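# Push the black tray fully into the disc drive

## Task

Shove the black tray inward until it sits completely inside the disc drive, with no part left sticking out, and make sure it stays closed once the robot lets go.

## Robot and tools

Robot: two arms, left_arm and right_arm. The right_arm has a right hand and the left_arm a mirrored left hand. Calibrated bases in the scene frame: left_arm at (+0.010, +0.305, +0.013) m, quat_wxyz (+1.000, 0, 0, -0.022); right_arm at (-0.012, -0.259, +0.030) m, quat_wxyz (+1.000, 0, 0, +0.016). A two-camera stand sits behind the arms. Loose objects may get a brief shove from outside now and then.

Scene frame: the origin is at table-top height, halfway between the nominal arm bases. +z is up, +x points out over the table, and +y is toward the left_arm. Image left and right do not match these names.

Hand point axes (right hand): +z runs along straight fingers toward the tips, +x crosses the palm away from the thumb, and +y comes out of the palm face. On the left hand, +x points toward the thumb instead. Straight fingertips reach about 0.12 m past the hand point. A rigid mast near the wrist on the palm side (x +0.05 to +0.10, z -0.16 to -0.11, out to y +0.06; x sign flips on the left hand) can strike objects. Fingertips carry rubber caps; the rest of the hand is hard plastic.

Tool execute_actions(actions, cameras). actions is a list of actions. Each action is a list of up to 15 rows, and each row is one 1/30 s control step. If an action has fewer rows, its last row is held until 15 steps have run. Each action lasts 0.5 s. Every row is one flat list of 48 numbers, each in [-1, 1], covering both arms even if only one moves:
- 1-6: left_arm dx, dy, dz, rx, ry, rz.
- 7-22: the left hand's 16 hinge goals.
- 23-24: left current_limit, speed.
- 25-30: right_arm dx, dy, dz, rx, ry, rz.
- 31-46: the right hand's 16 hinge goals.
- 47-48: right current_limit, speed.

The six pose numbers are an offset, not a pose. They are measured in that arm's Hand target axes, counted from the Hand target at the start of the action. Every row counts from that same start point, not from the previous row. Scale: 1.0 equals 0.6 m for dx, dy, dz, and 180 degrees for rx, ry, rz, which together form one rotation vector. Sending the same offset again in a new action moves the arm further. All zeros re-requests the current target.

The 16 hinge goals are absolute positions scaled between each hinge's stops, in this order: index_mcp, index_abd, index_pip, index_dip, middle_mcp, middle_abd, middle_pip, middle_dip, ring_mcp, ring_abd, ring_pip, ring_dip, thumb_cmc, thumb_axl, thumb_mcp, thumb_ipl. Each bracket gives degrees at +1, degrees at -1, then the value that is straight:
- _mcp (+128, -18; -0.75)
- _abd (+60, -60; 0.00)
- _pip (+108, -29; -0.58)
- _dip (+117, -21; -0.70)
- thumb_cmc (+120, -20; -0.71)
- thumb_axl (+140, -27; -0.68)
- thumb_mcp (+109, -69; -0.23)
- thumb_ipl (+108, -77; -0.17)

A 0 is a real goal, not 'no change'. To leave a hand alone, copy back its hand_goal, hand_current_limit and hand_speed.

current_limit maps -1 to 0 mA and +1 to 550 mA, with a minimum of 11 mA. speed sets the motor goal rate to (speed+1)/2 of 8.5 rad/s. Both start at +0.4 and -0.6, and the last values sent remain in force. A motor held at 495 mA or more for 5 s shuts down for 10 s.

cameras is a list of names (cam_head_left, cam_head_right, cam_high, cam_left_wrist, cam_right_wrist), ["all"], or []. Images come back when actions is empty or when cameras asks for them.

Tool zoom_image(camera, region): region is [x0, y0, x1, y1] in pixels of that camera's latest image (672x504), at most 504 wide and 504 high. It only works on a camera shown in the newest images.

Tool finished_scene(scene=1) ends the scene for good. Only call it once the tray is fully in and stays there without the robot.

Results: each arm reports end_effector_position (m) and end_effector_quat_wxyz in the scene frame, plus a Hand target (the last commanded pose after clipping) from which the next offsets count. Other entries:
- Joint positions, velocities ('within noise' means at rest), and torques (drive output including gravity).
- Per motor: hand_goal, hand_measured, hand_current_ma, and hand_state (moving, goal, blocked, overload).
- Step readings of positions, and motor temperatures.

Reported positions can be off by a few cm. The hand often stops short of its target, and the right elbow sags. If it rests short, send the missing distance as a new offset. Orientation commands are clipped to within 40 degrees of the current orientation per step.

Joint ranges (rad):
- waist ±2.880
- shoulder 0 to 3.142
- elbow 0 to 3.019
- wrist pitch -1.693 to 1.571
- wrist yaw ±1.571
- wrist roll ±2.094

Suggested order: look with an empty actions call, locate the tray and drive, and bring one hand in front of the tray face with fingers straight or lightly curled. Then push steadily along the tray's insertion direction in small offsets. To end a push, command the target back past the hand point, then withdraw.

Avoid:
- Striking the drive or table hard, or pushing very hard.
- Knocking anything off the table.
- Contact between the two arms.
- Holding an arm stretched out or pressing at an unreachable pose for long; motors overheat and at 100 °C the arm drops.

Each tool is called after "Emit:" as a command line: name --argument value for each argument, lists and objects as JSON in quotes; but a table of rows of numbers goes row by row, as --pt "numbers of a row", without its own name.

## Session

Emit:
execute_actions --actions '[]'

Scene clock: 0.00 s.
left_arm: end_effector_position=(+0.2667, +0.1506, +0.1328) hand_goal=(-0.754, +0.000, -0.576, -0.696, -0.754, +0.000, -0.576, -0.696, -0.754, +0.000, -0.576, -0.696, -0.714, -0.678, -0.226, -0.168) hand_measured=(-0.754, +0.000, -0.576, -0.696, -0.754, +0.000, -0.576, -0.696, -0.754, +0.000, -0.576, -0.696, -0.714, -0.678, -0.226, -0.168) hand_current_ma=(+0, +0, +0, +0, +0, +0, +0, +0, +0, +0, +0, +0, +0, +0, +0, +0) hand_state=(goal, goal, goal, goal, goal, goal, goal, overload, goal, goal, goal, goal, goal, goal, goal, goal) hand_current_limit=0.40 hand_speed=-0.60 end_effector_quat_wxyz=(+0.419, +0.554, +0.691, -0.200) | right_arm: end_effector_position=(+0.2389, -0.2404, +0.1417) hand_goal=(-0.754, +0.000, -0.576, -0.696, -0.754, +0.000, -0.576, -0.696, -0.754, +0.000, -0.576, -0.696, -0.714, -0.678, -0.226, -0.168) hand_measured=(-0.754, +0.000, -0.576, -0.696, -0.754, +0.000, -0.576, -0.696, -0.754, +0.000, -0.576, -0.696, -0.714, -0.678, -0.226, -0.168) hand_current_ma=(+0, +0, +0, +0, +0, +0, +0, +0, +0, +0, +0, +0, +0, +0, +0, +0) hand_state=(goal, goal, goal, goal, goal, goal, goal, goal, goal, goal, goal, goal, goal, goal, goal, goal) hand_current_limit=0.40 hand_speed=-0.60 end_effector_quat_wxyz=(-0.380, +0.915, -0.035, -0.129)
Joint positions: left_arm=[-0.466 0.414 0.213 -0.502 0.491 -0.96] | right_arm=[-0.162 1.368 0.918 -1.537 -0.736 1.354]
Joint velocities: within noise
Joint torques (N m): no reading
Motor temperatures (°C): left_arm=[30 29 29 28 28 28] | right_arm=[34 32 29 26 25 25]
Heat: left arm: hottest waist 30 °C; right arm: hottest waist 34 °C.
Hand target: left_arm +0.2721, +0.1476, +0.1493; +0.432, +0.554, +0.684, -0.197 | right_arm +0.2468, -0.2414, +0.1469; -0.379, +0.917, -0.032, -0.120

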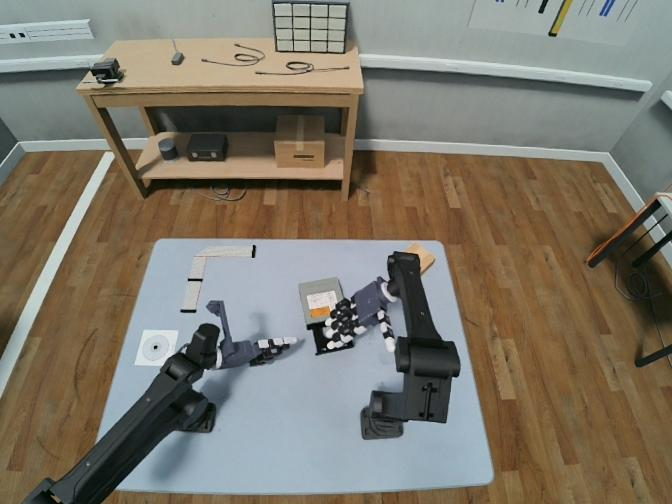

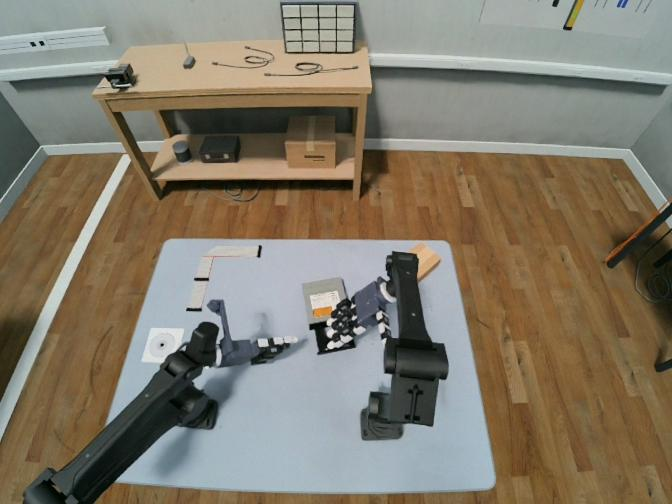

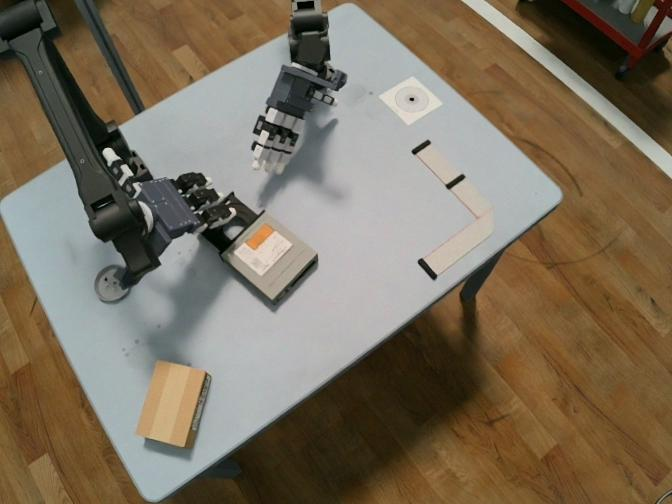

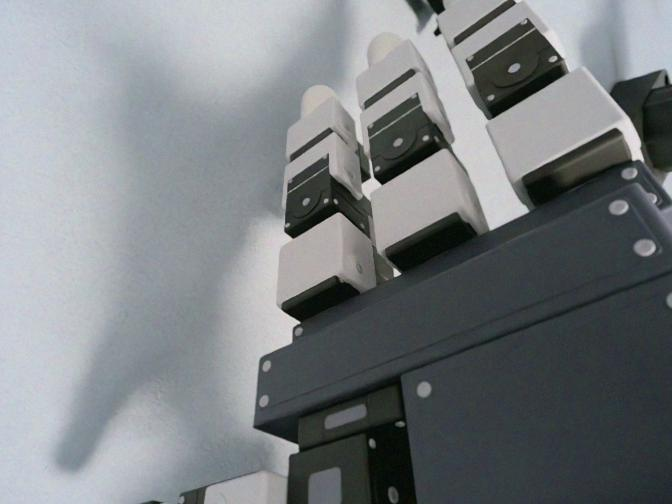

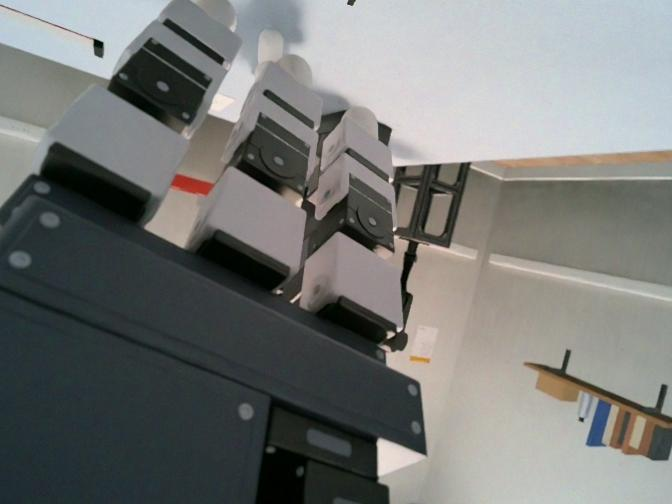

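Emit:
zoom_image --camera "cam_head_left" --region '[260, 250, 420, 370]'

Emit:
zoom_image --camera "cam_high" --region '[100, 120, 360, 320]'

Scaled by 3.150 from the camera's 672x504 image, which has a finer 960x720 frame.

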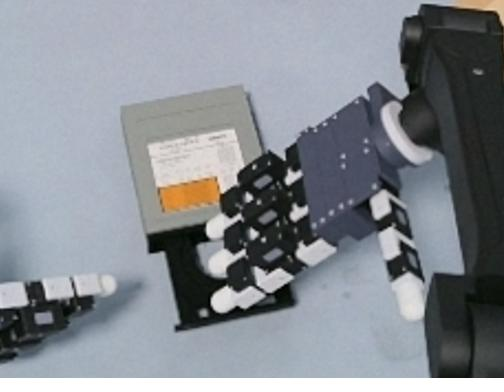

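Scaled by 1.938 from the camera's 672x504 image, which has a finer 960x720 frame.

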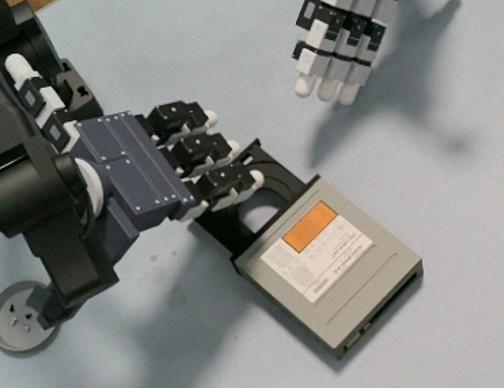

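Emit:
execute_actions --actions '[[[-0.054,0.014,-0.037,0.03,0.1007,0.0067,-0.754,0,-0.576,-0.696,-0.754,0,-0.576,-0.696,-0.754,0,-0.576,-0.696,-0.714,-0.678,-0.226,-0.168,0.4,-0.6,0.01,-0.003,-0.083,0,0,0,-0.754,0,-0.576,-0.696,-0.754,0,-0.576,-0.696,-0.754,0,-0.576,-0.696,-0.714,-0.678,-0.226,-0.168,0.4,-0.6]],[[-0.036,0.01,-0.05,0.03,0.1007,0.0067,-0.754,0,-0.576,-0.696,-0.754,0,-0.576,-0.696,-0.754,0,-0.576,-0.696,-0.714,-0.678,-0.226,-0.168,0.4,-0.6,0.01,-0.003,-0.083,0,0,0,-0.754,0,-0.576,-0.696,-0.754,0,-0.576,-0.696,-0.754,0,-0.576,-0.696,-0.714,-0.678,-0.226,-0.168,0.4,-0.6]],[[-0.015,0.005,-0.06,0.03,0.1007,0.0067,-0.754,0,-0.576,-0.696,-0.754,0,-0.576,-0.696,-0.754,0,-0.576,-0.696,-0.714,-0.678,-0.226,-0.168,0.4,-0.6,0.01,-0.003,-0.083,0,0,0,-0.754,0,-0.576,-0.696,-0.754,0,-0.576,-0.696,-0.754,0,-0.576,-0.696,-0.714,-0.678,-0.226,-0.168,0.4,-0.6]]]' --cameras '["all"]'

Scene clock: 123.17 s.
left_arm: end_effector_position=(+0.2630, +0.1607, +0.2416) hand_goal=(-0.754, +0.000, -0.576, -0.696, -0.754, +0.000, -0.576, -0.696, -0.754, +0.000, -0.576, -0.696, -0.714, -0.678, -0.226, -0.168) hand_measured=(-0.754, -0.002, -0.576, -0.696, -0.754, -0.002, -0.576, -0.696, -0.754, -0.002, -0.576, -0.696, -0.714, -0.678, -0.222, -0.168) hand_current_ma=(+0, +0, +0, +0, +0, +0, +0, +0, +0, +0, +0, +0, +0, +0, +3, +0) hand_state=(goal, goal, goal, goal, goal, goal, goal, overload, goal, goal, goal, goal, goal, goal, goal, goal) hand_current_limit=0.40 hand_speed=-0.60 end_effector_quat_wxyz=(-0.020, +0.659, +0.752, -0.001) | right_arm: end_effector_position=(+0.2869, -0.3350, +0.2338) hand_goal=(-0.754, +0.000, -0.576, -0.696, -0.754, +0.000, -0.576, -0.696, -0.754, +0.000, -0.576, -0.696, -0.714, -0.678, -0.226, -0.168) hand_measured=(-0.748, +0.000, -0.576, -0.696, -0.748, +0.000, -0.576, -0.696, -0.748, +0.000, -0.576, -0.696, -0.710, -0.678, -0.224, -0.168) hand_current_ma=(+13, +0, -1, +0, +15, +0, -1, +0, +14, +0, -1, +0, +9, +2, +4, +1) hand_state=(goal, goal, goal, goal, goal, goal, goal, goal, goal, goal, goal, goal, goal, goal, goal, goal) hand_current_limit=0.40 hand_speed=-0.60 end_effector_quat_wxyz=(-0.316, +0.946, -0.067, -0.037)
Joint positions: left_arm=[-0.753 1.002 0.98 -1.588 0.006 -0.929] | right_arm=[-0.36 1.336 1.195 -1.699 -0.597 1.3]
Joint torques (N m): left_arm=[-0.5 -1.49 15.46 -0.29 -0.16 -0.11] | right_arm=[-1.49 -8.53 13.18 -0.68 -0.59 0.19]
Motor temperatures (°C): left_arm=[30 29 38 27 28 28] | right_arm=[34 32 36 26 26 25]
Heat: left arm: hottest elbow 38 °C; right arm: hottest elbow 36 °C.
Hand target: left_arm +0.2714, +0.1512, +0.2640; -0.001, +0.656, +0.755, -0.001 | right_arm +0.2944, -0.3420, +0.2483; -0.379, +0.917, -0.032, -0.120
Off the commanded pose: left_arm 0.026 m, 2 deg | right_arm 0.018 m, 13 deg.
joint sent to its limit (right arm) — joint 4 (wrist pitch), lower limit. The joint targets are off in orientation, not in position.
Step readings (end_effector_position of left_arm | right_arm):
0: (+0.2667, +0.1506, +0.1328) | (+0.2389, -0.2404, +0.1417)
1: (+0.2668, +0.1515, +0.1322) | (+0.2387, -0.2405, +0.1418)
2: (+0.2668, +0.1546, +0.1312) | (+0.2378, -0.2423, +0.1432)
4: (+0.2648, +0.1619, +0.1283) | (+0.2357, -0.2479, +0.1503)
8: (+0.2649, +0.1574, +0.1420) | (+0.2450, -0.2624, +0.1667)
15: (+0.2669, +0.1536, +0.1639) | (+0.2512, -0.2693, +0.1746)
16: (+0.2665, +0.1553, +0.1634) | (+0.2509, -0.2699, +0.1744)
17: (+0.2650, +0.1593, +0.1632) | (+0.2506, -0.2724, +0.1749)
19: (+0.2627, +0.1664, +0.1667) | (+0.2526, -0.2799, +0.1787)
23: (+0.2671, +0.1568, +0.1888) | (+0.2652, -0.2956, +0.1911)
30: (+0.2663, +0.1553, +0.2038) | (+0.2703, -0.3020, +0.1996)
31: (+0.2657, +0.1571, +0.2036) | (+0.2701, -0.3026, +0.1997)
32: (+0.2641, +0.1612, +0.2046) | (+0.2700, -0.3051, +0.2005)
34: (+0.2624, +0.1679, +0.2128) | (+0.2725, -0.3124, +0.2051)
38: (+0.2684, +0.1561, +0.2344) | (+0.2822, -0.3280, +0.2219)
45: (+0.2658, +0.1575, +0.2423) | (+0.2870, -0.3350, +0.2338)

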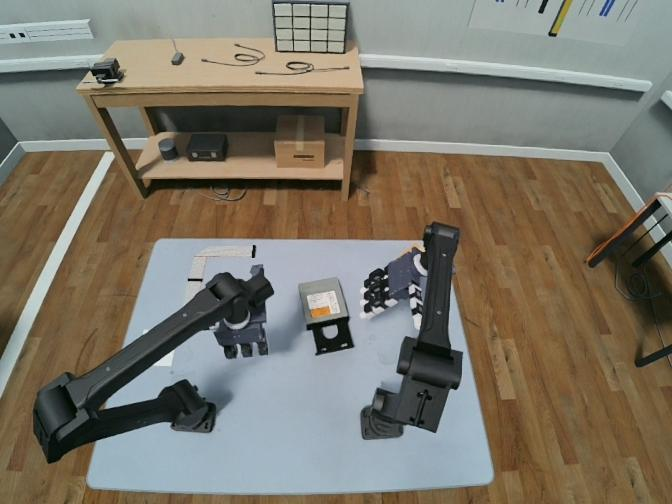

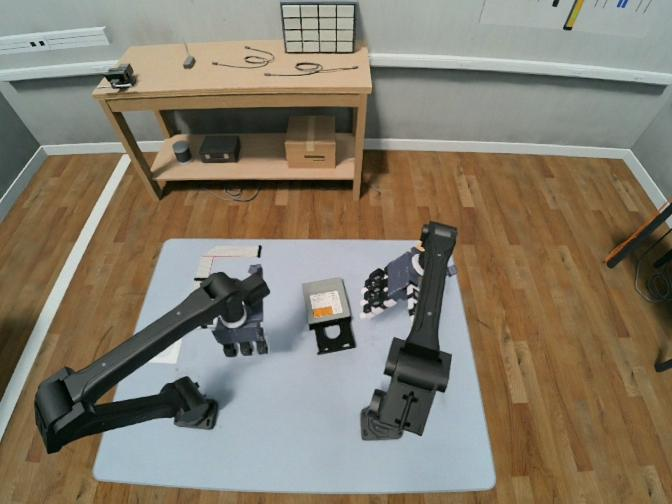

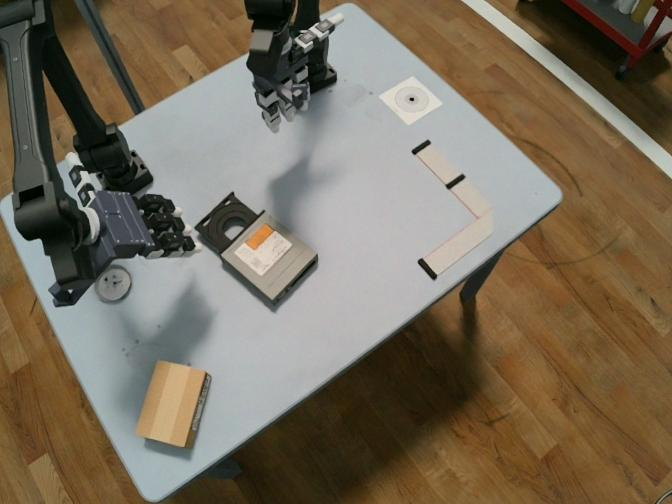

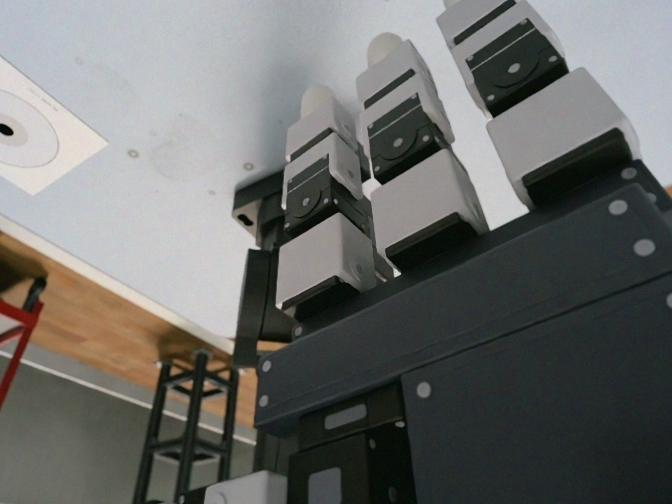

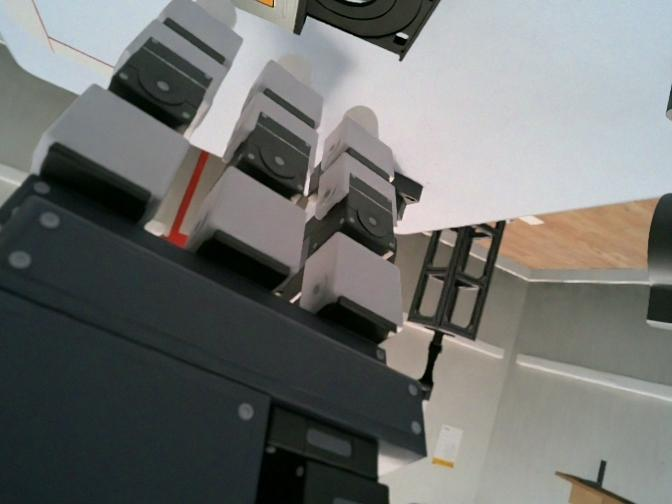

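Emit:
zoom_image --camera "cam_head_left" --region '[285, 265, 365, 365]'

Emit:
zoom_image --camera "cam_high" --region '[180, 180, 330, 310]'

Scaled by 5.040 from the camera's 672x504 image, which has a finer 960x720 frame.

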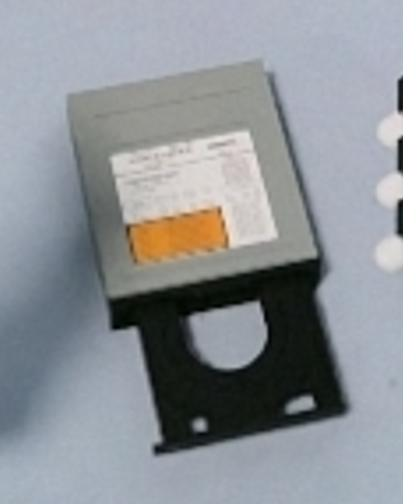

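Scaled by 3.360 from the camera's 672x504 image, which has a finer 960x720 frame.

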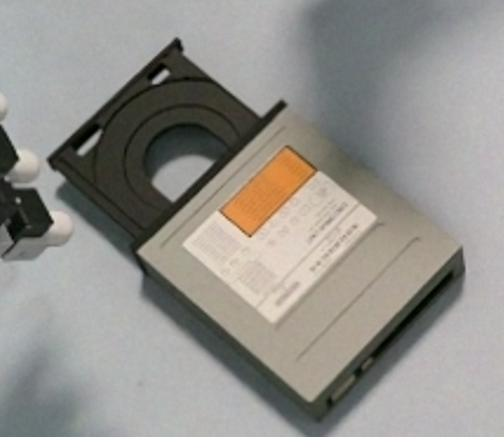

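Emit:
execute_actions --actions '[[[-0.137,-0.025,0.006,0,0,-0.0065,-0.754,0,-0.576,-0.696,-0.754,0,-0.576,-0.696,-0.754,0,-0.576,-0.696,-0.714,-0.678,-0.226,-0.168,0.4,-0.6,0.022,0.043,-0.052,0,0,0,-0.754,0,-0.576,-0.696,-0.754,0,-0.576,-0.696,-0.754,0,-0.576,-0.696,-0.714,-0.678,-0.226,-0.168,0.4,-0.6]],[[-0.137,-0.025,0.006,0,0,-0.0065,-0.754,0,-0.576,-0.696,-0.754,0,-0.576,-0.696,-0.754,0,-0.576,-0.696,-0.714,-0.678,-0.226,-0.168,0.4,-0.6,0.022,0.043,-0.052,0,0,0,-0.754,0,-0.576,-0.696,-0.754,0,-0.576,-0.696,-0.754,0,-0.576,-0.696,-0.714,-0.678,-0.226,-0.168,0.4,-0.6]],[[-0.137,-0.025,0.006,0,0,-0.0065,-0.754,0,-0.576,-0.696,-0.754,0,-0.576,-0.696,-0.754,0,-0.576,-0.696,-0.714,-0.678,-0.226,-0.168,0.4,-0.6,0,0,0,0,0,0,-0.754,0,-0.576,-0.696,-0.754,0,-0.576,-0.696,-0.754,0,-0.576,-0.696,-0.714,-0.678,-0.226,-0.168,0.4,-0.6]]]' --cameras '["cam_head_left","cam_high","cam_left_wrist"]'

Scene clock: 220.40 s.
left_arm: end_effector_position=(+0.2584, -0.0890, +0.2354) hand_goal=(-0.754, +0.000, -0.576, -0.696, -0.754, +0.000, -0.576, -0.696, -0.754, +0.000, -0.576, -0.696, -0.714, -0.678, -0.226, -0.168) hand_measured=(-0.752, +0.000, -0.576, -0.696, -0.752, +0.000, -0.576, -0.696, -0.752, -0.002, -0.576, -0.696, -0.714, -0.678, -0.222, -0.168) hand_current_ma=(+1, +0, +0, +0, +1, +0, +0, +0, +1, +0, +0, +0, +0, +0, +3, +0) hand_state=(goal, goal, goal, goal, goal, goal, goal, overload, goal, goal, goal, goal, goal, goal, goal, goal) hand_current_limit=0.40 hand_speed=-0.60 end_effector_quat_wxyz=(-0.017, +0.640, +0.768, +0.006) | right_arm: end_effector_position=(+0.3120, -0.4128, +0.2366) hand_goal=(-0.754, +0.000, -0.576, -0.696, -0.754, +0.000, -0.576, -0.696, -0.754, +0.000, -0.576, -0.696, -0.714, -0.678, -0.226, -0.168) hand_measured=(-0.748, +0.000, -0.576, -0.696, -0.748, +0.000, -0.576, -0.696, -0.748, +0.000, -0.576, -0.696, -0.710, -0.678, -0.224, -0.168) hand_current_ma=(+13, +0, -1, +0, +15, +0, -1, +0, +14, +0, -1, +0, +9, +2, +5, +1) hand_state=(goal, goal, goal, goal, goal, goal, goal, goal, goal, goal, goal, goal, goal, goal, goal, goal) hand_current_limit=0.40 hand_speed=-0.60 end_effector_quat_wxyz=(-0.287, +0.954, -0.088, -0.008)
Joint positions: left_arm=[-1.15 1.577 1.477 -1.506 0.006 -1.376] | right_arm=[-0.507 1.439 1.315 -1.704 -0.528 1.209]
Joint torques (N m): left_arm=[0.56 -11.05 14.99 -0.35 -0.15 -0.11] | right_arm=[-0.97 -8.76 13.78 -0.38 -0.48 -0.05]
Motor temperatures (°C): left_arm=[30 29 44 27 27 28] | right_arm=[34 33 38 26 25 25]
Heat: left arm: hottest elbow 44 °C; right arm: hottest elbow 38 °C.
Hand target: left_arm +0.2662, -0.0996, +0.2535; -0.001, +0.633, +0.774, -0.001 | right_arm +0.3246, -0.4217, +0.2490; -0.379, +0.917, -0.032, -0.120
Off the commanded pose: left_arm 0.022 m, 2 deg | right_arm 0.020 m, 18 deg.
joint sent to its limit (right arm) — joint 4 (wrist pitch), lower limit. The joint targets are off in orientation, not in position.
Step readings (end_effector_position of left_arm | right_arm):
0: (+0.2630, +0.1608, +0.2416) | (+0.2869, -0.3350, +0.2338)
1: (+0.2627, +0.1601, +0.2417) | (+0.2868, -0.3352, +0.2338)
2: (+0.2620, +0.1571, +0.2421) | (+0.2866, -0.3377, +0.2340)
4: (+0.2587, +0.1381, +0.2433) | (+0.2880, -0.3451, +0.2355)
8: (+0.2540, +0.0904, +0.2415) | (+0.2941, -0.3664, +0.2381)
15: (+0.2564, +0.0808, +0.2358) | (+0.2964, -0.3738, +0.2363)
16: (+0.2566, +0.0802, +0.2368) | (+0.2966, -0.3741, +0.2365)
17: (+0.2565, +0.0765, +0.2381) | (+0.2974, -0.3760, +0.2368)
19: (+0.2570, +0.0600, +0.2421) | (+0.3017, -0.3833, +0.2382)
23: (+0.2562, +0.0113, +0.2432) | (+0.3102, -0.4039, +0.2391)
30: (+0.2559, -0.0025, +0.2331) | (+0.3110, -0.4123, +0.2362)
31: (+0.2562, -0.0030, +0.2340) | (+0.3111, -0.4123, +0.2362)
32: (+0.2560, -0.0064, +0.2357) | (+0.3113, -0.4124, +0.2363)
34: (+0.2586, -0.0230, +0.2410) | (+0.3115, -0.4125, +0.2364)
38: (+0.2601, -0.0697, +0.2444) | (+0.3118, -0.4128, +0.2366)
45: (+0.2575, -0.0868, +0.2299) | (+0.3119, -0.4128, +0.2366)
Images, in order (width x height): cam_head_left 672x504, cam_high 672x504, cam_left_wrist 672x504.

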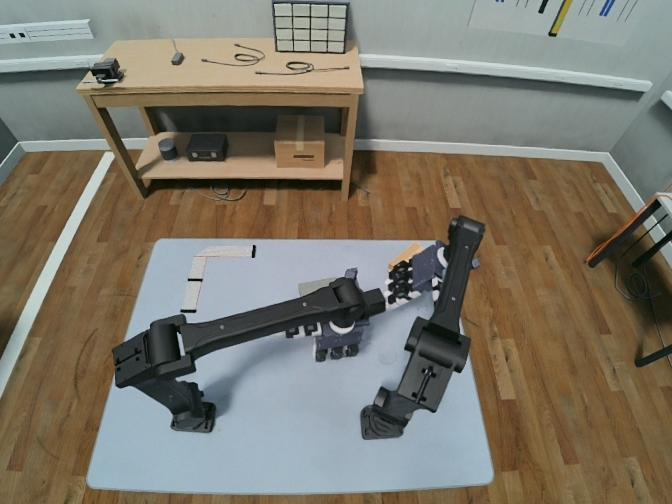

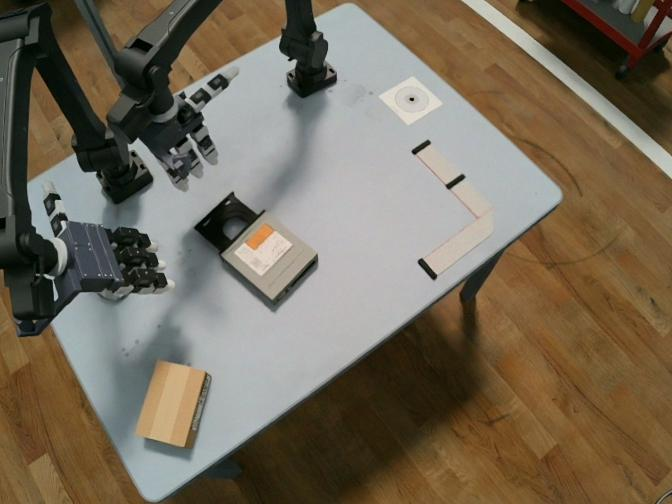

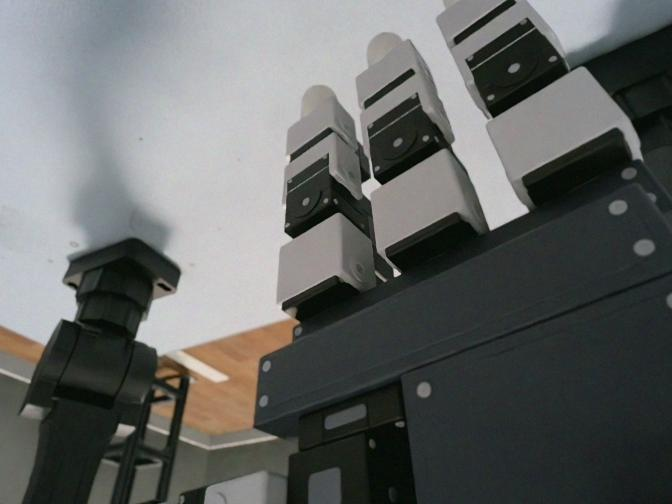

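Emit:
execute_actions --actions '[[[0,0,0.0583,0,0,0,-0.754,0,-0.576,-0.696,-0.754,0,-0.576,-0.696,-0.754,0,-0.576,-0.696,-0.714,-0.678,-0.226,-0.168,0.4,-0.6,0,0,0,0,0,0,-0.754,0,-0.576,-0.696,-0.754,0,-0.576,-0.696,-0.754,0,-0.576,-0.696,-0.714,-0.678,-0.226,-0.168,0.4,-0.6]],[[0,0,0.0583,0,0,0,-0.754,0,-0.576,-0.696,-0.754,0,-0.576,-0.696,-0.754,0,-0.576,-0.696,-0.714,-0.678,-0.226,-0.168,0.4,-0.6,0,0,0,0,0,0,-0.754,0,-0.576,-0.696,-0.754,0,-0.576,-0.696,-0.754,0,-0.576,-0.696,-0.714,-0.678,-0.226,-0.168,0.4,-0.6]]]' --cameras '["cam_head_left","cam_high","cam_left_wrist"]'

Emit:
zoom_image --camera "cam_high" --region '[130, 120, 330, 310]'

Emit:
zoom_image --camera "cam_head_left" --region '[285, 265, 385, 385]'

Scene clock: 235.47 s.
left_arm: end_effector_position=(+0.2632, -0.1012, +0.1895) hand_goal=(-0.754, +0.000, -0.576, -0.696, -0.754, +0.000, -0.576, -0.696, -0.754, +0.000, -0.576, -0.696, -0.714, -0.678, -0.226, -0.168) hand_measured=(-0.752, +0.000, -0.576, -0.696, -0.752, +0.000, -0.576, -0.696, -0.752, -0.002, -0.576, -0.696, -0.714, -0.678, -0.222, -0.168) hand_current_ma=(+1, +0, +0, +0, +1, +0, +0, +0, +1, +0, +0, +0, +0, +0, +3, +0) hand_state=(goal, goal, goal, goal, goal, goal, goal, overload, goal, goal, goal, goal, goal, goal, goal, goal) hand_current_limit=0.40 hand_speed=-0.60 end_effector_quat_wxyz=(-0.001, +0.640, +0.769, -0.003) | right_arm: end_effector_position=(+0.3120, -0.4128, +0.2366) hand_goal=(-0.754, +0.000, -0.576, -0.696, -0.754, +0.000, -0.576, -0.696, -0.754, +0.000, -0.576, -0.696, -0.714, -0.678, -0.226, -0.168) hand_measured=(-0.748, +0.000, -0.576, -0.696, -0.748, +0.000, -0.576, -0.696, -0.748, +0.000, -0.576, -0.696, -0.710, -0.678, -0.224, -0.168) hand_current_ma=(+13, +0, -1, +0, +15, +0, -1, +0, +14, +0, -1, +0, +9, +2, +5, +1) hand_state=(goal, goal, goal, goal, goal, goal, goal, goal, goal, goal, goal, goal, goal, goal, goal, goal) hand_current_limit=0.40 hand_speed=-0.60 end_effector_quat_wxyz=(-0.287, +0.954, -0.088, -0.008)
Joint positions: left_arm=[-1.15 1.606 1.391 -1.354 0.006 -1.378] | right_arm=[-0.507 1.439 1.315 -1.704 -0.528 1.209]
Joint torques (N m): left_arm=[0.56 -11.58 9.35 0.68 -0.16 -0.1] | right_arm=[-1.14 -9.41 13.86 -0.36 -0.44 -0.05]
Heat: left arm: hottest elbow 43 °C; right arm: hottest elbow 40 °C.
Hand target: left_arm +0.2659, -0.0995, +0.1833; -0.001, +0.633, +0.774, -0.001 | right_arm +0.3246, -0.4217, +0.2490; -0.379, +0.917, -0.032, -0.120
Off the commanded pose: left_arm 0.007 m, 1 deg | right_arm 0.020 m, 18 deg.
joint sent to its limit (right arm) — joint 4 (wrist pitch), lower limit. The joint targets are off in orientation, not in position.
Step readings (end_effector_position of left_arm | right_arm):
0: (+0.2583, -0.0889, +0.2354) | (+0.3120, -0.4128, +0.2366)
1: (+0.2583, -0.0889, +0.2354) | (+0.3120, -0.4128, +0.2366)
2: (+0.2587, -0.0899, +0.2353) | (+0.3120, -0.4128, +0.2366)
4: (+0.2599, -0.0929, +0.2352) | (+0.3120, -0.4128, +0.2366)
8: (+0.2629, -0.1005, +0.2346) | (+0.3120, -0.4128, +0.2366)
15: (+0.2631, -0.1011, +0.2310) | (+0.3120, -0.4128, +0.2366)
16: (+0.2631, -0.1010, +0.2301) | (+0.3120, -0.4128, +0.2366)
17: (+0.2633, -0.1016, +0.2277) | (+0.3120, -0.4128, +0.2366)
19: (+0.2637, -0.1025, +0.2203) | (+0.3120, -0.4128, +0.2366)
23: (+0.2624, -0.0993, +0.1998) | (+0.3120, -0.4128, +0.2366)
30: (+0.2630, -0.1009, +0.1895) | (+0.3120, -0.4128, +0.2366)
Images, in order (width x height): cam_head_left 672x504, cam_high 672x504, cam_left_wrist 672x504.

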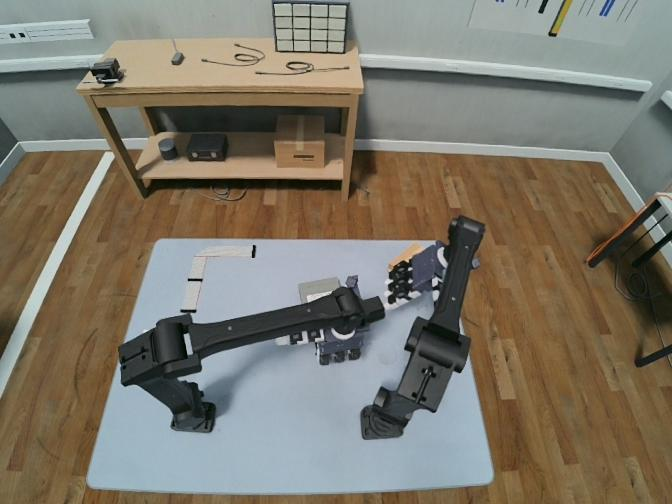

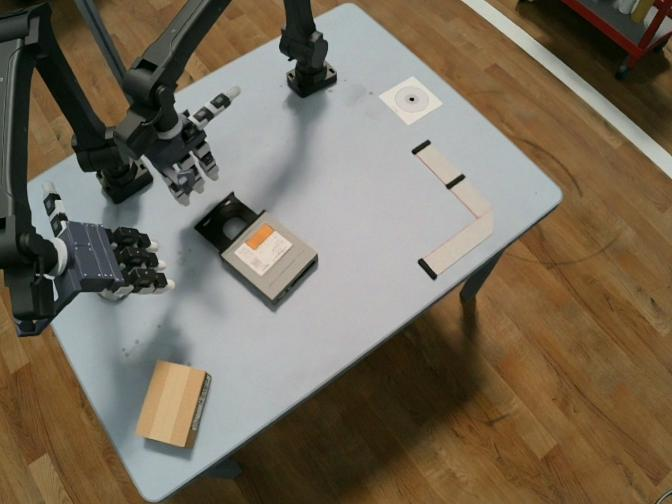

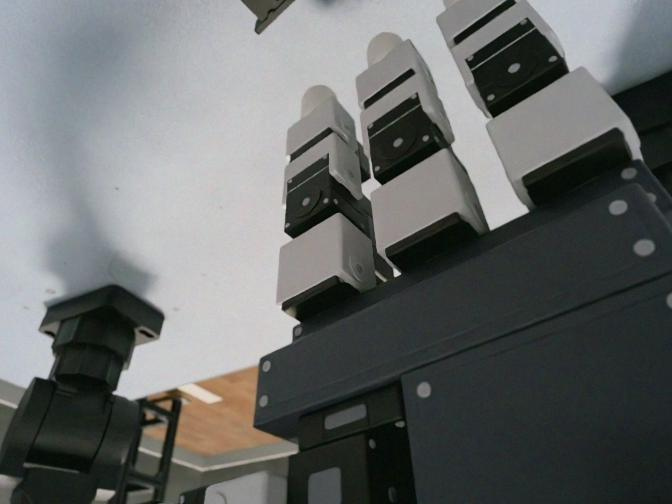

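Scaled by 2.520 from the camera's 672x504 image, which has a finer 960x720 frame.

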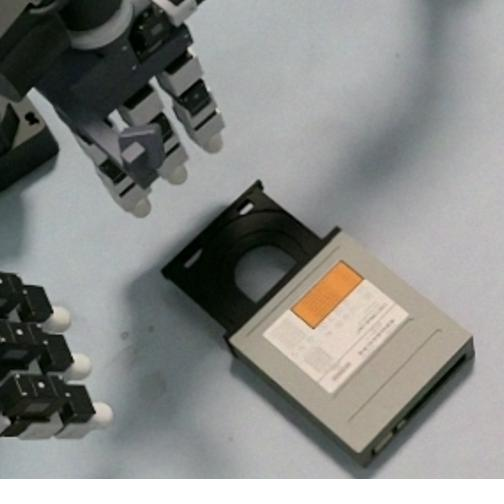

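Scaled by 4.200 from the camera's 672x504 image, which has a finer 960x720 frame.

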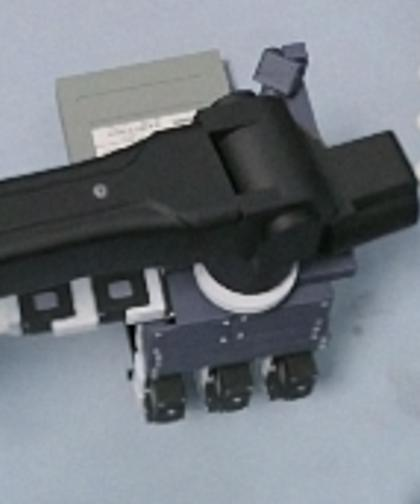

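Emit:
execute_actions --actions '[[[0,0,0.055,0,0,0,-0.754,0,-0.576,-0.696,-0.754,0,-0.576,-0.696,-0.754,0,-0.576,-0.696,-0.714,-0.678,-0.226,-0.168,0.4,-0.6,0,0,0,0,0,0,-0.754,0,-0.576,-0.696,-0.754,0,-0.576,-0.696,-0.754,0,-0.576,-0.696,-0.714,-0.678,-0.226,-0.168,0.4,-0.6]],[[0,0,0,0,0,0,-0.754,0,-0.576,-0.696,-0.754,0,-0.576,-0.696,-0.754,0,-0.576,-0.696,-0.714,-0.678,-0.226,-0.168,0.4,-0.6,0,0,0,0,0,0,-0.754,0,-0.576,-0.696,-0.754,0,-0.576,-0.696,-0.754,0,-0.576,-0.696,-0.714,-0.678,-0.226,-0.168,0.4,-0.6]]]' --cameras '["cam_high"]'

Emit:
zoom_image --camera "cam_high" --region '[130, 120, 330, 310]'

Scene clock: 245.73 s.
left_arm: end_effector_position=(+0.2635, -0.1020, +0.1582) hand_goal=(-0.754, +0.000, -0.576, -0.696, -0.754, +0.000, -0.576, -0.696, -0.754, +0.000, -0.576, -0.696, -0.714, -0.678, -0.226, -0.168) hand_measured=(-0.752, +0.000, -0.576, -0.696, -0.752, +0.000, -0.576, -0.696, -0.752, -0.002, -0.576, -0.696, -0.714, -0.678, -0.222, -0.168) hand_current_ma=(+1, +0, +0, +0, +1, +0, +0, +0, +1, +0, +0, +0, +0, +0, +3, +0) hand_state=(goal, goal, goal, goal, goal, goal, goal, overload, goal, goal, goal, goal, goal, goal, goal, goal) hand_current_limit=0.40 hand_speed=-0.60 end_effector_quat_wxyz=(+0.001, +0.639, +0.769, -0.004) | right_arm: end_effector_position=(+0.3120, -0.4128, +0.2366) hand_goal=(-0.754, +0.000, -0.576, -0.696, -0.754, +0.000, -0.576, -0.696, -0.754, +0.000, -0.576, -0.696, -0.714, -0.678, -0.226, -0.168) hand_measured=(-0.748, +0.000, -0.576, -0.696, -0.748, +0.000, -0.576, -0.696, -0.748, +0.000, -0.576, -0.696, -0.710, -0.678, -0.224, -0.168) hand_current_ma=(+13, +0, -1, +0, +15, +0, -1, +0, +14, +0, -1, +0, +9, +2, +5, +1) hand_state=(goal, goal, goal, goal, goal, goal, goal, goal, goal, goal, goal, goal, goal, goal, goal, goal) hand_current_limit=0.40 hand_speed=-0.60 end_effector_quat_wxyz=(-0.287, +0.954, -0.088, -0.008)
Joint positions: left_arm=[-1.15 1.627 1.331 -1.27 0.006 -1.378] | right_arm=[-0.507 1.439 1.315 -1.704 -0.528 1.209]
Joint torques (N m): left_arm=[0.56 -11.34 9.02 0.68 -0.15 -0.09] | right_arm=[-0.91 -9.17 13.81 -0.42 -0.44 -0.07]
Heat: left arm: hottest elbow 41 °C; right arm: hottest elbow 41 °C.
Hand target: left_arm +0.2658, -0.0996, +0.1503; -0.001, +0.633, +0.774, -0.001 | right_arm +0.3246, -0.4217, +0.2490; -0.379, +0.917, -0.032, -0.120
Off the commanded pose: left_arm 0.009 m, 1 deg | right_arm 0.020 m, 18 deg.
joint sent to its limit (right arm) — joint 4 (wrist pitch), lower limit. The joint targets are off in orientation, not in position.
Step readings (end_effector_position of left_arm | right_arm):
0: (+0.2632, -0.1012, +0.1895) | (+0.3120, -0.4128, +0.2366)
1: (+0.2633, -0.1015, +0.1895) | (+0.3120, -0.4128, +0.2366)
2: (+0.2635, -0.1021, +0.1878) | (+0.3120, -0.4128, +0.2366)
4: (+0.2642, -0.1039, +0.1826) | (+0.3120, -0.4128, +0.2366)
8: (+0.2631, -0.1009, +0.1669) | (+0.3120, -0.4128, +0.2366)
15: (+0.2633, -0.1016, +0.1582) | (+0.3120, -0.4128, +0.2366)
16: (+0.2634, -0.1018, +0.1582) | (+0.3120, -0.4128, +0.2366)
17: (+0.2635, -0.1019, +0.1582) | (+0.3120, -0.4128, +0.2366)
19: (+0.2635, -0.1020, +0.1582) | (+0.3120, -0.4128, +0.2366)
23: (+0.2635, -0.1020, +0.1582) | (+0.3120, -0.4128, +0.2366)
30: (+0.2635, -0.1020, +0.1582) | (+0.3120, -0.4128, +0.2366)
Images, in order (width x height): cam_high 672x504.

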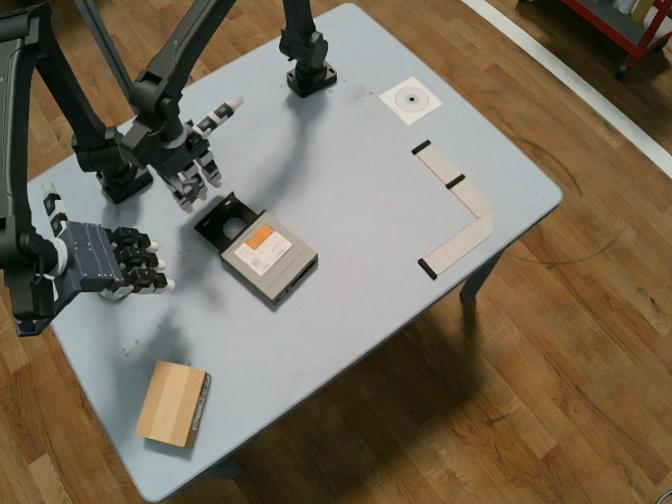

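Scaled by 2.520 from the camera's 672x504 image, which has a finer 960x720 frame.

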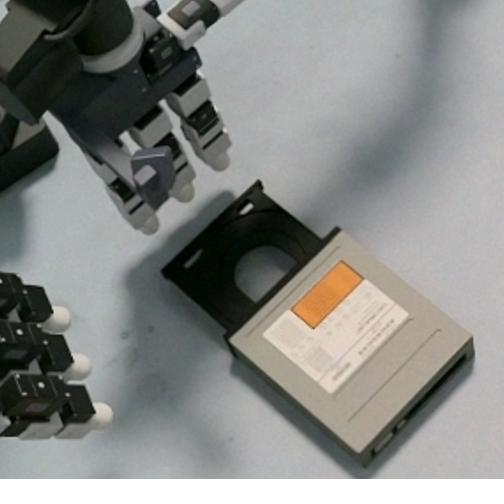

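Emit:
execute_actions --actions '[[[0,0.042,0.007,0,0,0,-0.754,0,-0.576,-0.696,-0.754,0,-0.576,-0.696,-0.754,0,-0.576,-0.696,-0.714,-0.678,-0.226,-0.168,0.6,-0.6,0,0,0,0,0,0,-0.754,0,-0.576,-0.696,-0.754,0,-0.576,-0.696,-0.754,0,-0.576,-0.696,-0.714,-0.678,-0.226,-0.168,0.4,-0.6]],[[0,0.042,0,0,0,0,-0.754,0,-0.576,-0.696,-0.754,0,-0.576,-0.696,-0.754,0,-0.576,-0.696,-0.714,-0.678,-0.226,-0.168,0.6,-0.6,0,0,0,0,0,0,-0.754,0,-0.576,-0.696,-0.754,0,-0.576,-0.696,-0.754,0,-0.576,-0.696,-0.714,-0.678,-0.226,-0.168,0.4,-0.6]]]' --cameras '["cam_high","cam_head_left"]'

Emit:
zoom_image --camera "cam_high" --region '[130, 120, 330, 310]'

Scene clock: 263.33 s.
left_arm: end_effector_position=(+0.2993, -0.0874, +0.1504) hand_goal=(-0.754, +0.000, -0.576, -0.696, -0.754, +0.000, -0.576, -0.696, -0.754, +0.000, -0.576, -0.696, -0.714, -0.678, -0.226, -0.168) hand_measured=(-0.774, +0.002, -0.588, -0.700, -0.766, +0.002, -0.582, -0.734, -0.770, +0.002, -0.584, -0.700, -0.714, -0.678, -0.222, -0.168) hand_current_ma=(-29, +1, -11, -3, -12, +0, -5, +0, -19, +1, -7, -2, +0, +0, +3, +0) hand_state=(blocked, goal, goal, goal, goal, goal, goal, overload, goal, goal, goal, goal, goal, goal, goal, goal) hand_current_limit=0.60 hand_speed=-0.60 end_effector_quat_wxyz=(-0.005, +0.635, +0.772, -0.008) | right_arm: end_effector_position=(+0.3120, -0.4128, +0.2366) hand_goal=(-0.754, +0.000, -0.576, -0.696, -0.754, +0.000, -0.576, -0.696, -0.754, +0.000, -0.576, -0.696, -0.714, -0.678, -0.226, -0.168) hand_measured=(-0.748, +0.000, -0.576, -0.696, -0.748, +0.000, -0.576, -0.696, -0.748, +0.000, -0.576, -0.696, -0.710, -0.678, -0.224, -0.168) hand_current_ma=(+13, +0, -1, +0, +15, +0, -1, +0, +14, +0, -1, +0, +9, +2, +5, +1) hand_state=(goal, goal, goal, goal, goal, goal, goal, goal, goal, goal, goal, goal, goal, goal, goal, goal) hand_current_limit=0.40 hand_speed=-0.60 end_effector_quat_wxyz=(-0.287, +0.954, -0.088, -0.008)
Joint positions: left_arm=[-1.065 1.642 1.331 -1.262 0.019 -1.304] | right_arm=[-0.507 1.439 1.315 -1.704 -0.528 1.209]
Joint torques (N m): left_arm=[1.9 -10.29 11.36 0.51 -0.59 0.22] | right_arm=[-0.67 -9.29 13.72 -0.43 -0.45 -0.09]
Heat: left arm: hottest elbow 40 °C; right arm: hottest elbow 41 °C.
Hand target: left_arm +0.3152, -0.0895, +0.1460; -0.001, +0.633, +0.774, -0.001 | right_arm +0.3246, -0.4217, +0.2490; -0.379, +0.917, -0.032, -0.120
Off the commanded pose: left_arm 0.017 m, 1 deg | right_arm 0.020 m, 18 deg.
joint sent to its limit (right arm) — joint 4 (wrist pitch), lower limit. The joint targets are off in orientation, not in position.
Step readings (end_effector_position of left_arm | right_arm):
0: (+0.2635, -0.1020, +0.1582) | (+0.3120, -0.4128, +0.2366)
1: (+0.2636, -0.1019, +0.1582) | (+0.3120, -0.4128, +0.2366)
2: (+0.2649, -0.1012, +0.1582) | (+0.3120, -0.4128, +0.2366)
4: (+0.2683, -0.1000, +0.1580) | (+0.3120, -0.4128, +0.2366)
8: (+0.2815, -0.0937, +0.1565) | (+0.3120, -0.4128, +0.2366)
15: (+0.2891, -0.0899, +0.1537) | (+0.3120, -0.4128, +0.2366)
16: (+0.2892, -0.0900, +0.1537) | (+0.3120, -0.4128, +0.2366)
17: (+0.2902, -0.0897, +0.1534) | (+0.3120, -0.4128, +0.2366)
19: (+0.2928, -0.0889, +0.1525) | (+0.3120, -0.4128, +0.2366)
23: (+0.2976, -0.0870, +0.1505) | (+0.3120, -0.4128, +0.2366)
30: (+0.2992, -0.0871, +0.1504) | (+0.3120, -0.4128, +0.2366)
Images, in order (width x height): cam_head_left 672x504, cam_high 672x504.

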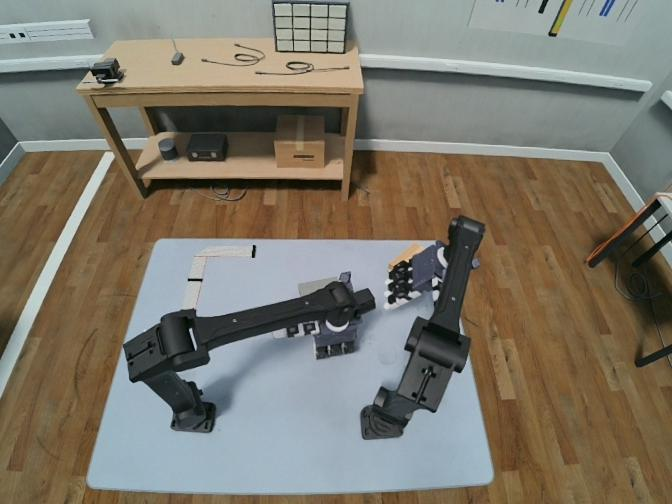

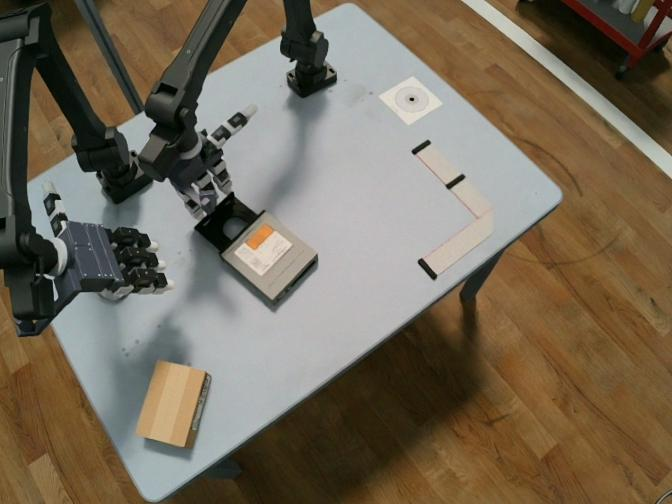

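Scaled by 2.520 from the camera's 672x504 image, which has a finer 960x720 frame.

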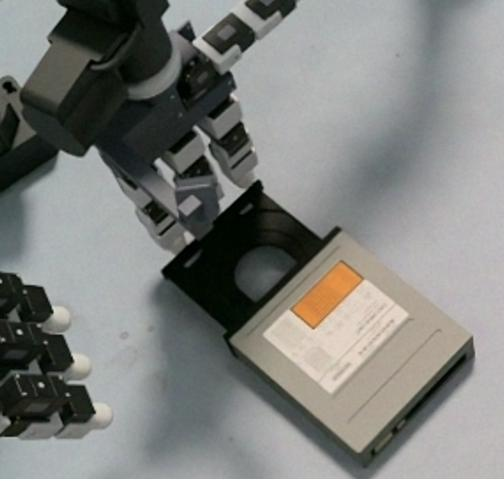

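Emit:
execute_actions --actions '[[[0,0.042,0,0,0,0,-0.754,0,-0.576,-0.696,-0.754,0,-0.576,-0.696,-0.754,0,-0.576,-0.696,-0.714,-0.678,-0.226,-0.168,0.7,-0.6,0,0,0,0,0,0,-0.754,0,-0.576,-0.696,-0.754,0,-0.576,-0.696,-0.754,0,-0.576,-0.696,-0.714,-0.678,-0.226,-0.168,0.4,-0.6]]]' --cameras '["cam_high"]'

Emit:
zoom_image --camera "cam_high" --region '[130, 120, 330, 310]'

Scene clock: 271.57 s.
left_arm: end_effector_position=(+0.3181, -0.0782, +0.1434) hand_goal=(-0.754, +0.000, -0.576, -0.696, -0.754, +0.000, -0.576, -0.696, -0.754, +0.000, -0.576, -0.696, -0.714, -0.678, -0.226, -0.168) hand_measured=(-0.788, +0.002, -0.596, -0.704, -0.770, +0.002, -0.586, -0.812, -0.792, +0.002, -0.596, -0.704, -0.714, -0.678, -0.222, -0.168) hand_current_ma=(-60, +1, -25, -8, -20, +0, -9, +0, -70, +1, -26, -7, +0, +0, +3, +0) hand_state=(blocked, goal, goal, goal, goal, goal, goal, overload, blocked, goal, blocked, goal, goal, goal, goal, goal) hand_current_limit=0.70 hand_speed=-0.60 end_effector_quat_wxyz=(-0.012, +0.637, +0.771, -0.010) | right_arm: end_effector_position=(+0.3120, -0.4128, +0.2366) hand_goal=(-0.754, +0.000, -0.576, -0.696, -0.754, +0.000, -0.576, -0.696, -0.754, +0.000, -0.576, -0.696, -0.714, -0.678, -0.226, -0.168) hand_measured=(-0.748, +0.000, -0.576, -0.696, -0.748, +0.000, -0.576, -0.696, -0.748, +0.000, -0.576, -0.696, -0.710, -0.678, -0.224, -0.168) hand_current_ma=(+13, +0, -1, +0, +15, +0, -1, +0, +14, +0, -1, +0, +9, +2, +5, +1) hand_state=(goal, goal, goal, goal, goal, goal, goal, goal, goal, goal, goal, goal, goal, goal, goal, goal) hand_current_limit=0.40 hand_speed=-0.60 end_effector_quat_wxyz=(-0.287, +0.954, -0.088, -0.008)
Joint positions: left_arm=[-1.017 1.655 1.331 -1.262 0.029 -1.252] | right_arm=[-0.507 1.439 1.315 -1.704 -0.528 1.209]
Joint torques (N m): left_arm=[2.08 -9.93 13.24 0.29 -0.95 0.17] | right_arm=[-0.97 -9.05 13.81 -0.32 -0.46 -0.04]
Heat: left arm: hottest elbow 40 °C; right arm: hottest elbow 42 °C.
Hand target: left_arm +0.3399, -0.0844, +0.1460; -0.001, +0.633, +0.774, -0.001 | right_arm +0.3246, -0.4217, +0.2490; -0.379, +0.917, -0.032, -0.120
Off the commanded pose: left_arm 0.023 m, 2 deg | right_arm 0.020 m, 18 deg.
joint sent to its limit (right arm) — joint 4 (wrist pitch), lower limit. The joint targets are off in orientation, not in position.
Step readings (end_effector_position of left_arm | right_arm):
0: (+0.2993, -0.0874, +0.1504) | (+0.3120, -0.4128, +0.2366)
1: (+0.2997, -0.0872, +0.1502) | (+0.3120, -0.4128, +0.2366)
2: (+0.3003, -0.0871, +0.1500) | (+0.3120, -0.4128, +0.2366)
4: (+0.3027, -0.0862, +0.1489) | (+0.3120, -0.4128, +0.2366)
8: (+0.3109, -0.0816, +0.1474) | (+0.3120, -0.4128, +0.2366)
15: (+0.3180, -0.0780, +0.1439) | (+0.3120, -0.4128, +0.2366)
Images, in order (width x height): cam_high 672x504.

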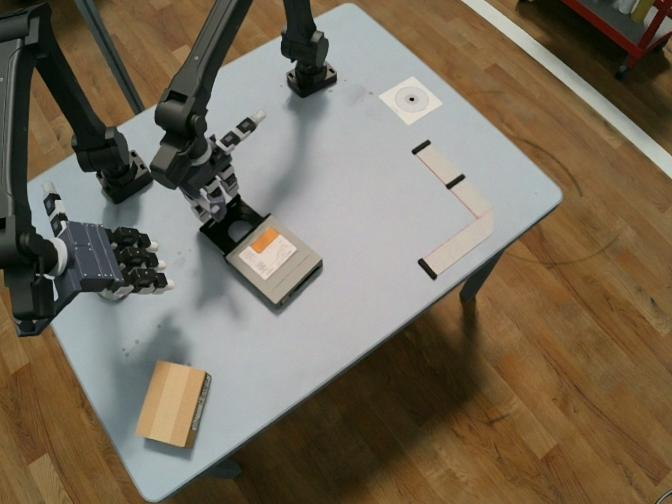

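Scaled by 2.520 from the camera's 672x504 image, which has a finer 960x720 frame.

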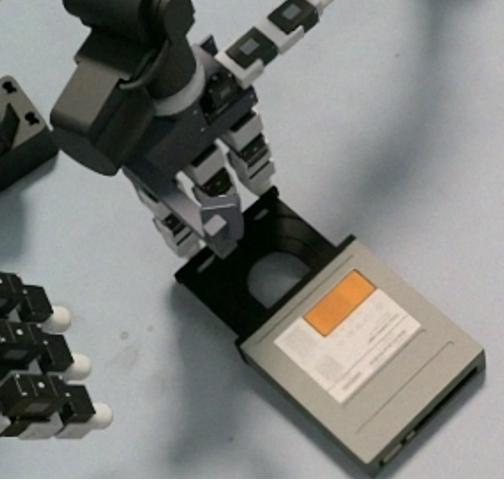

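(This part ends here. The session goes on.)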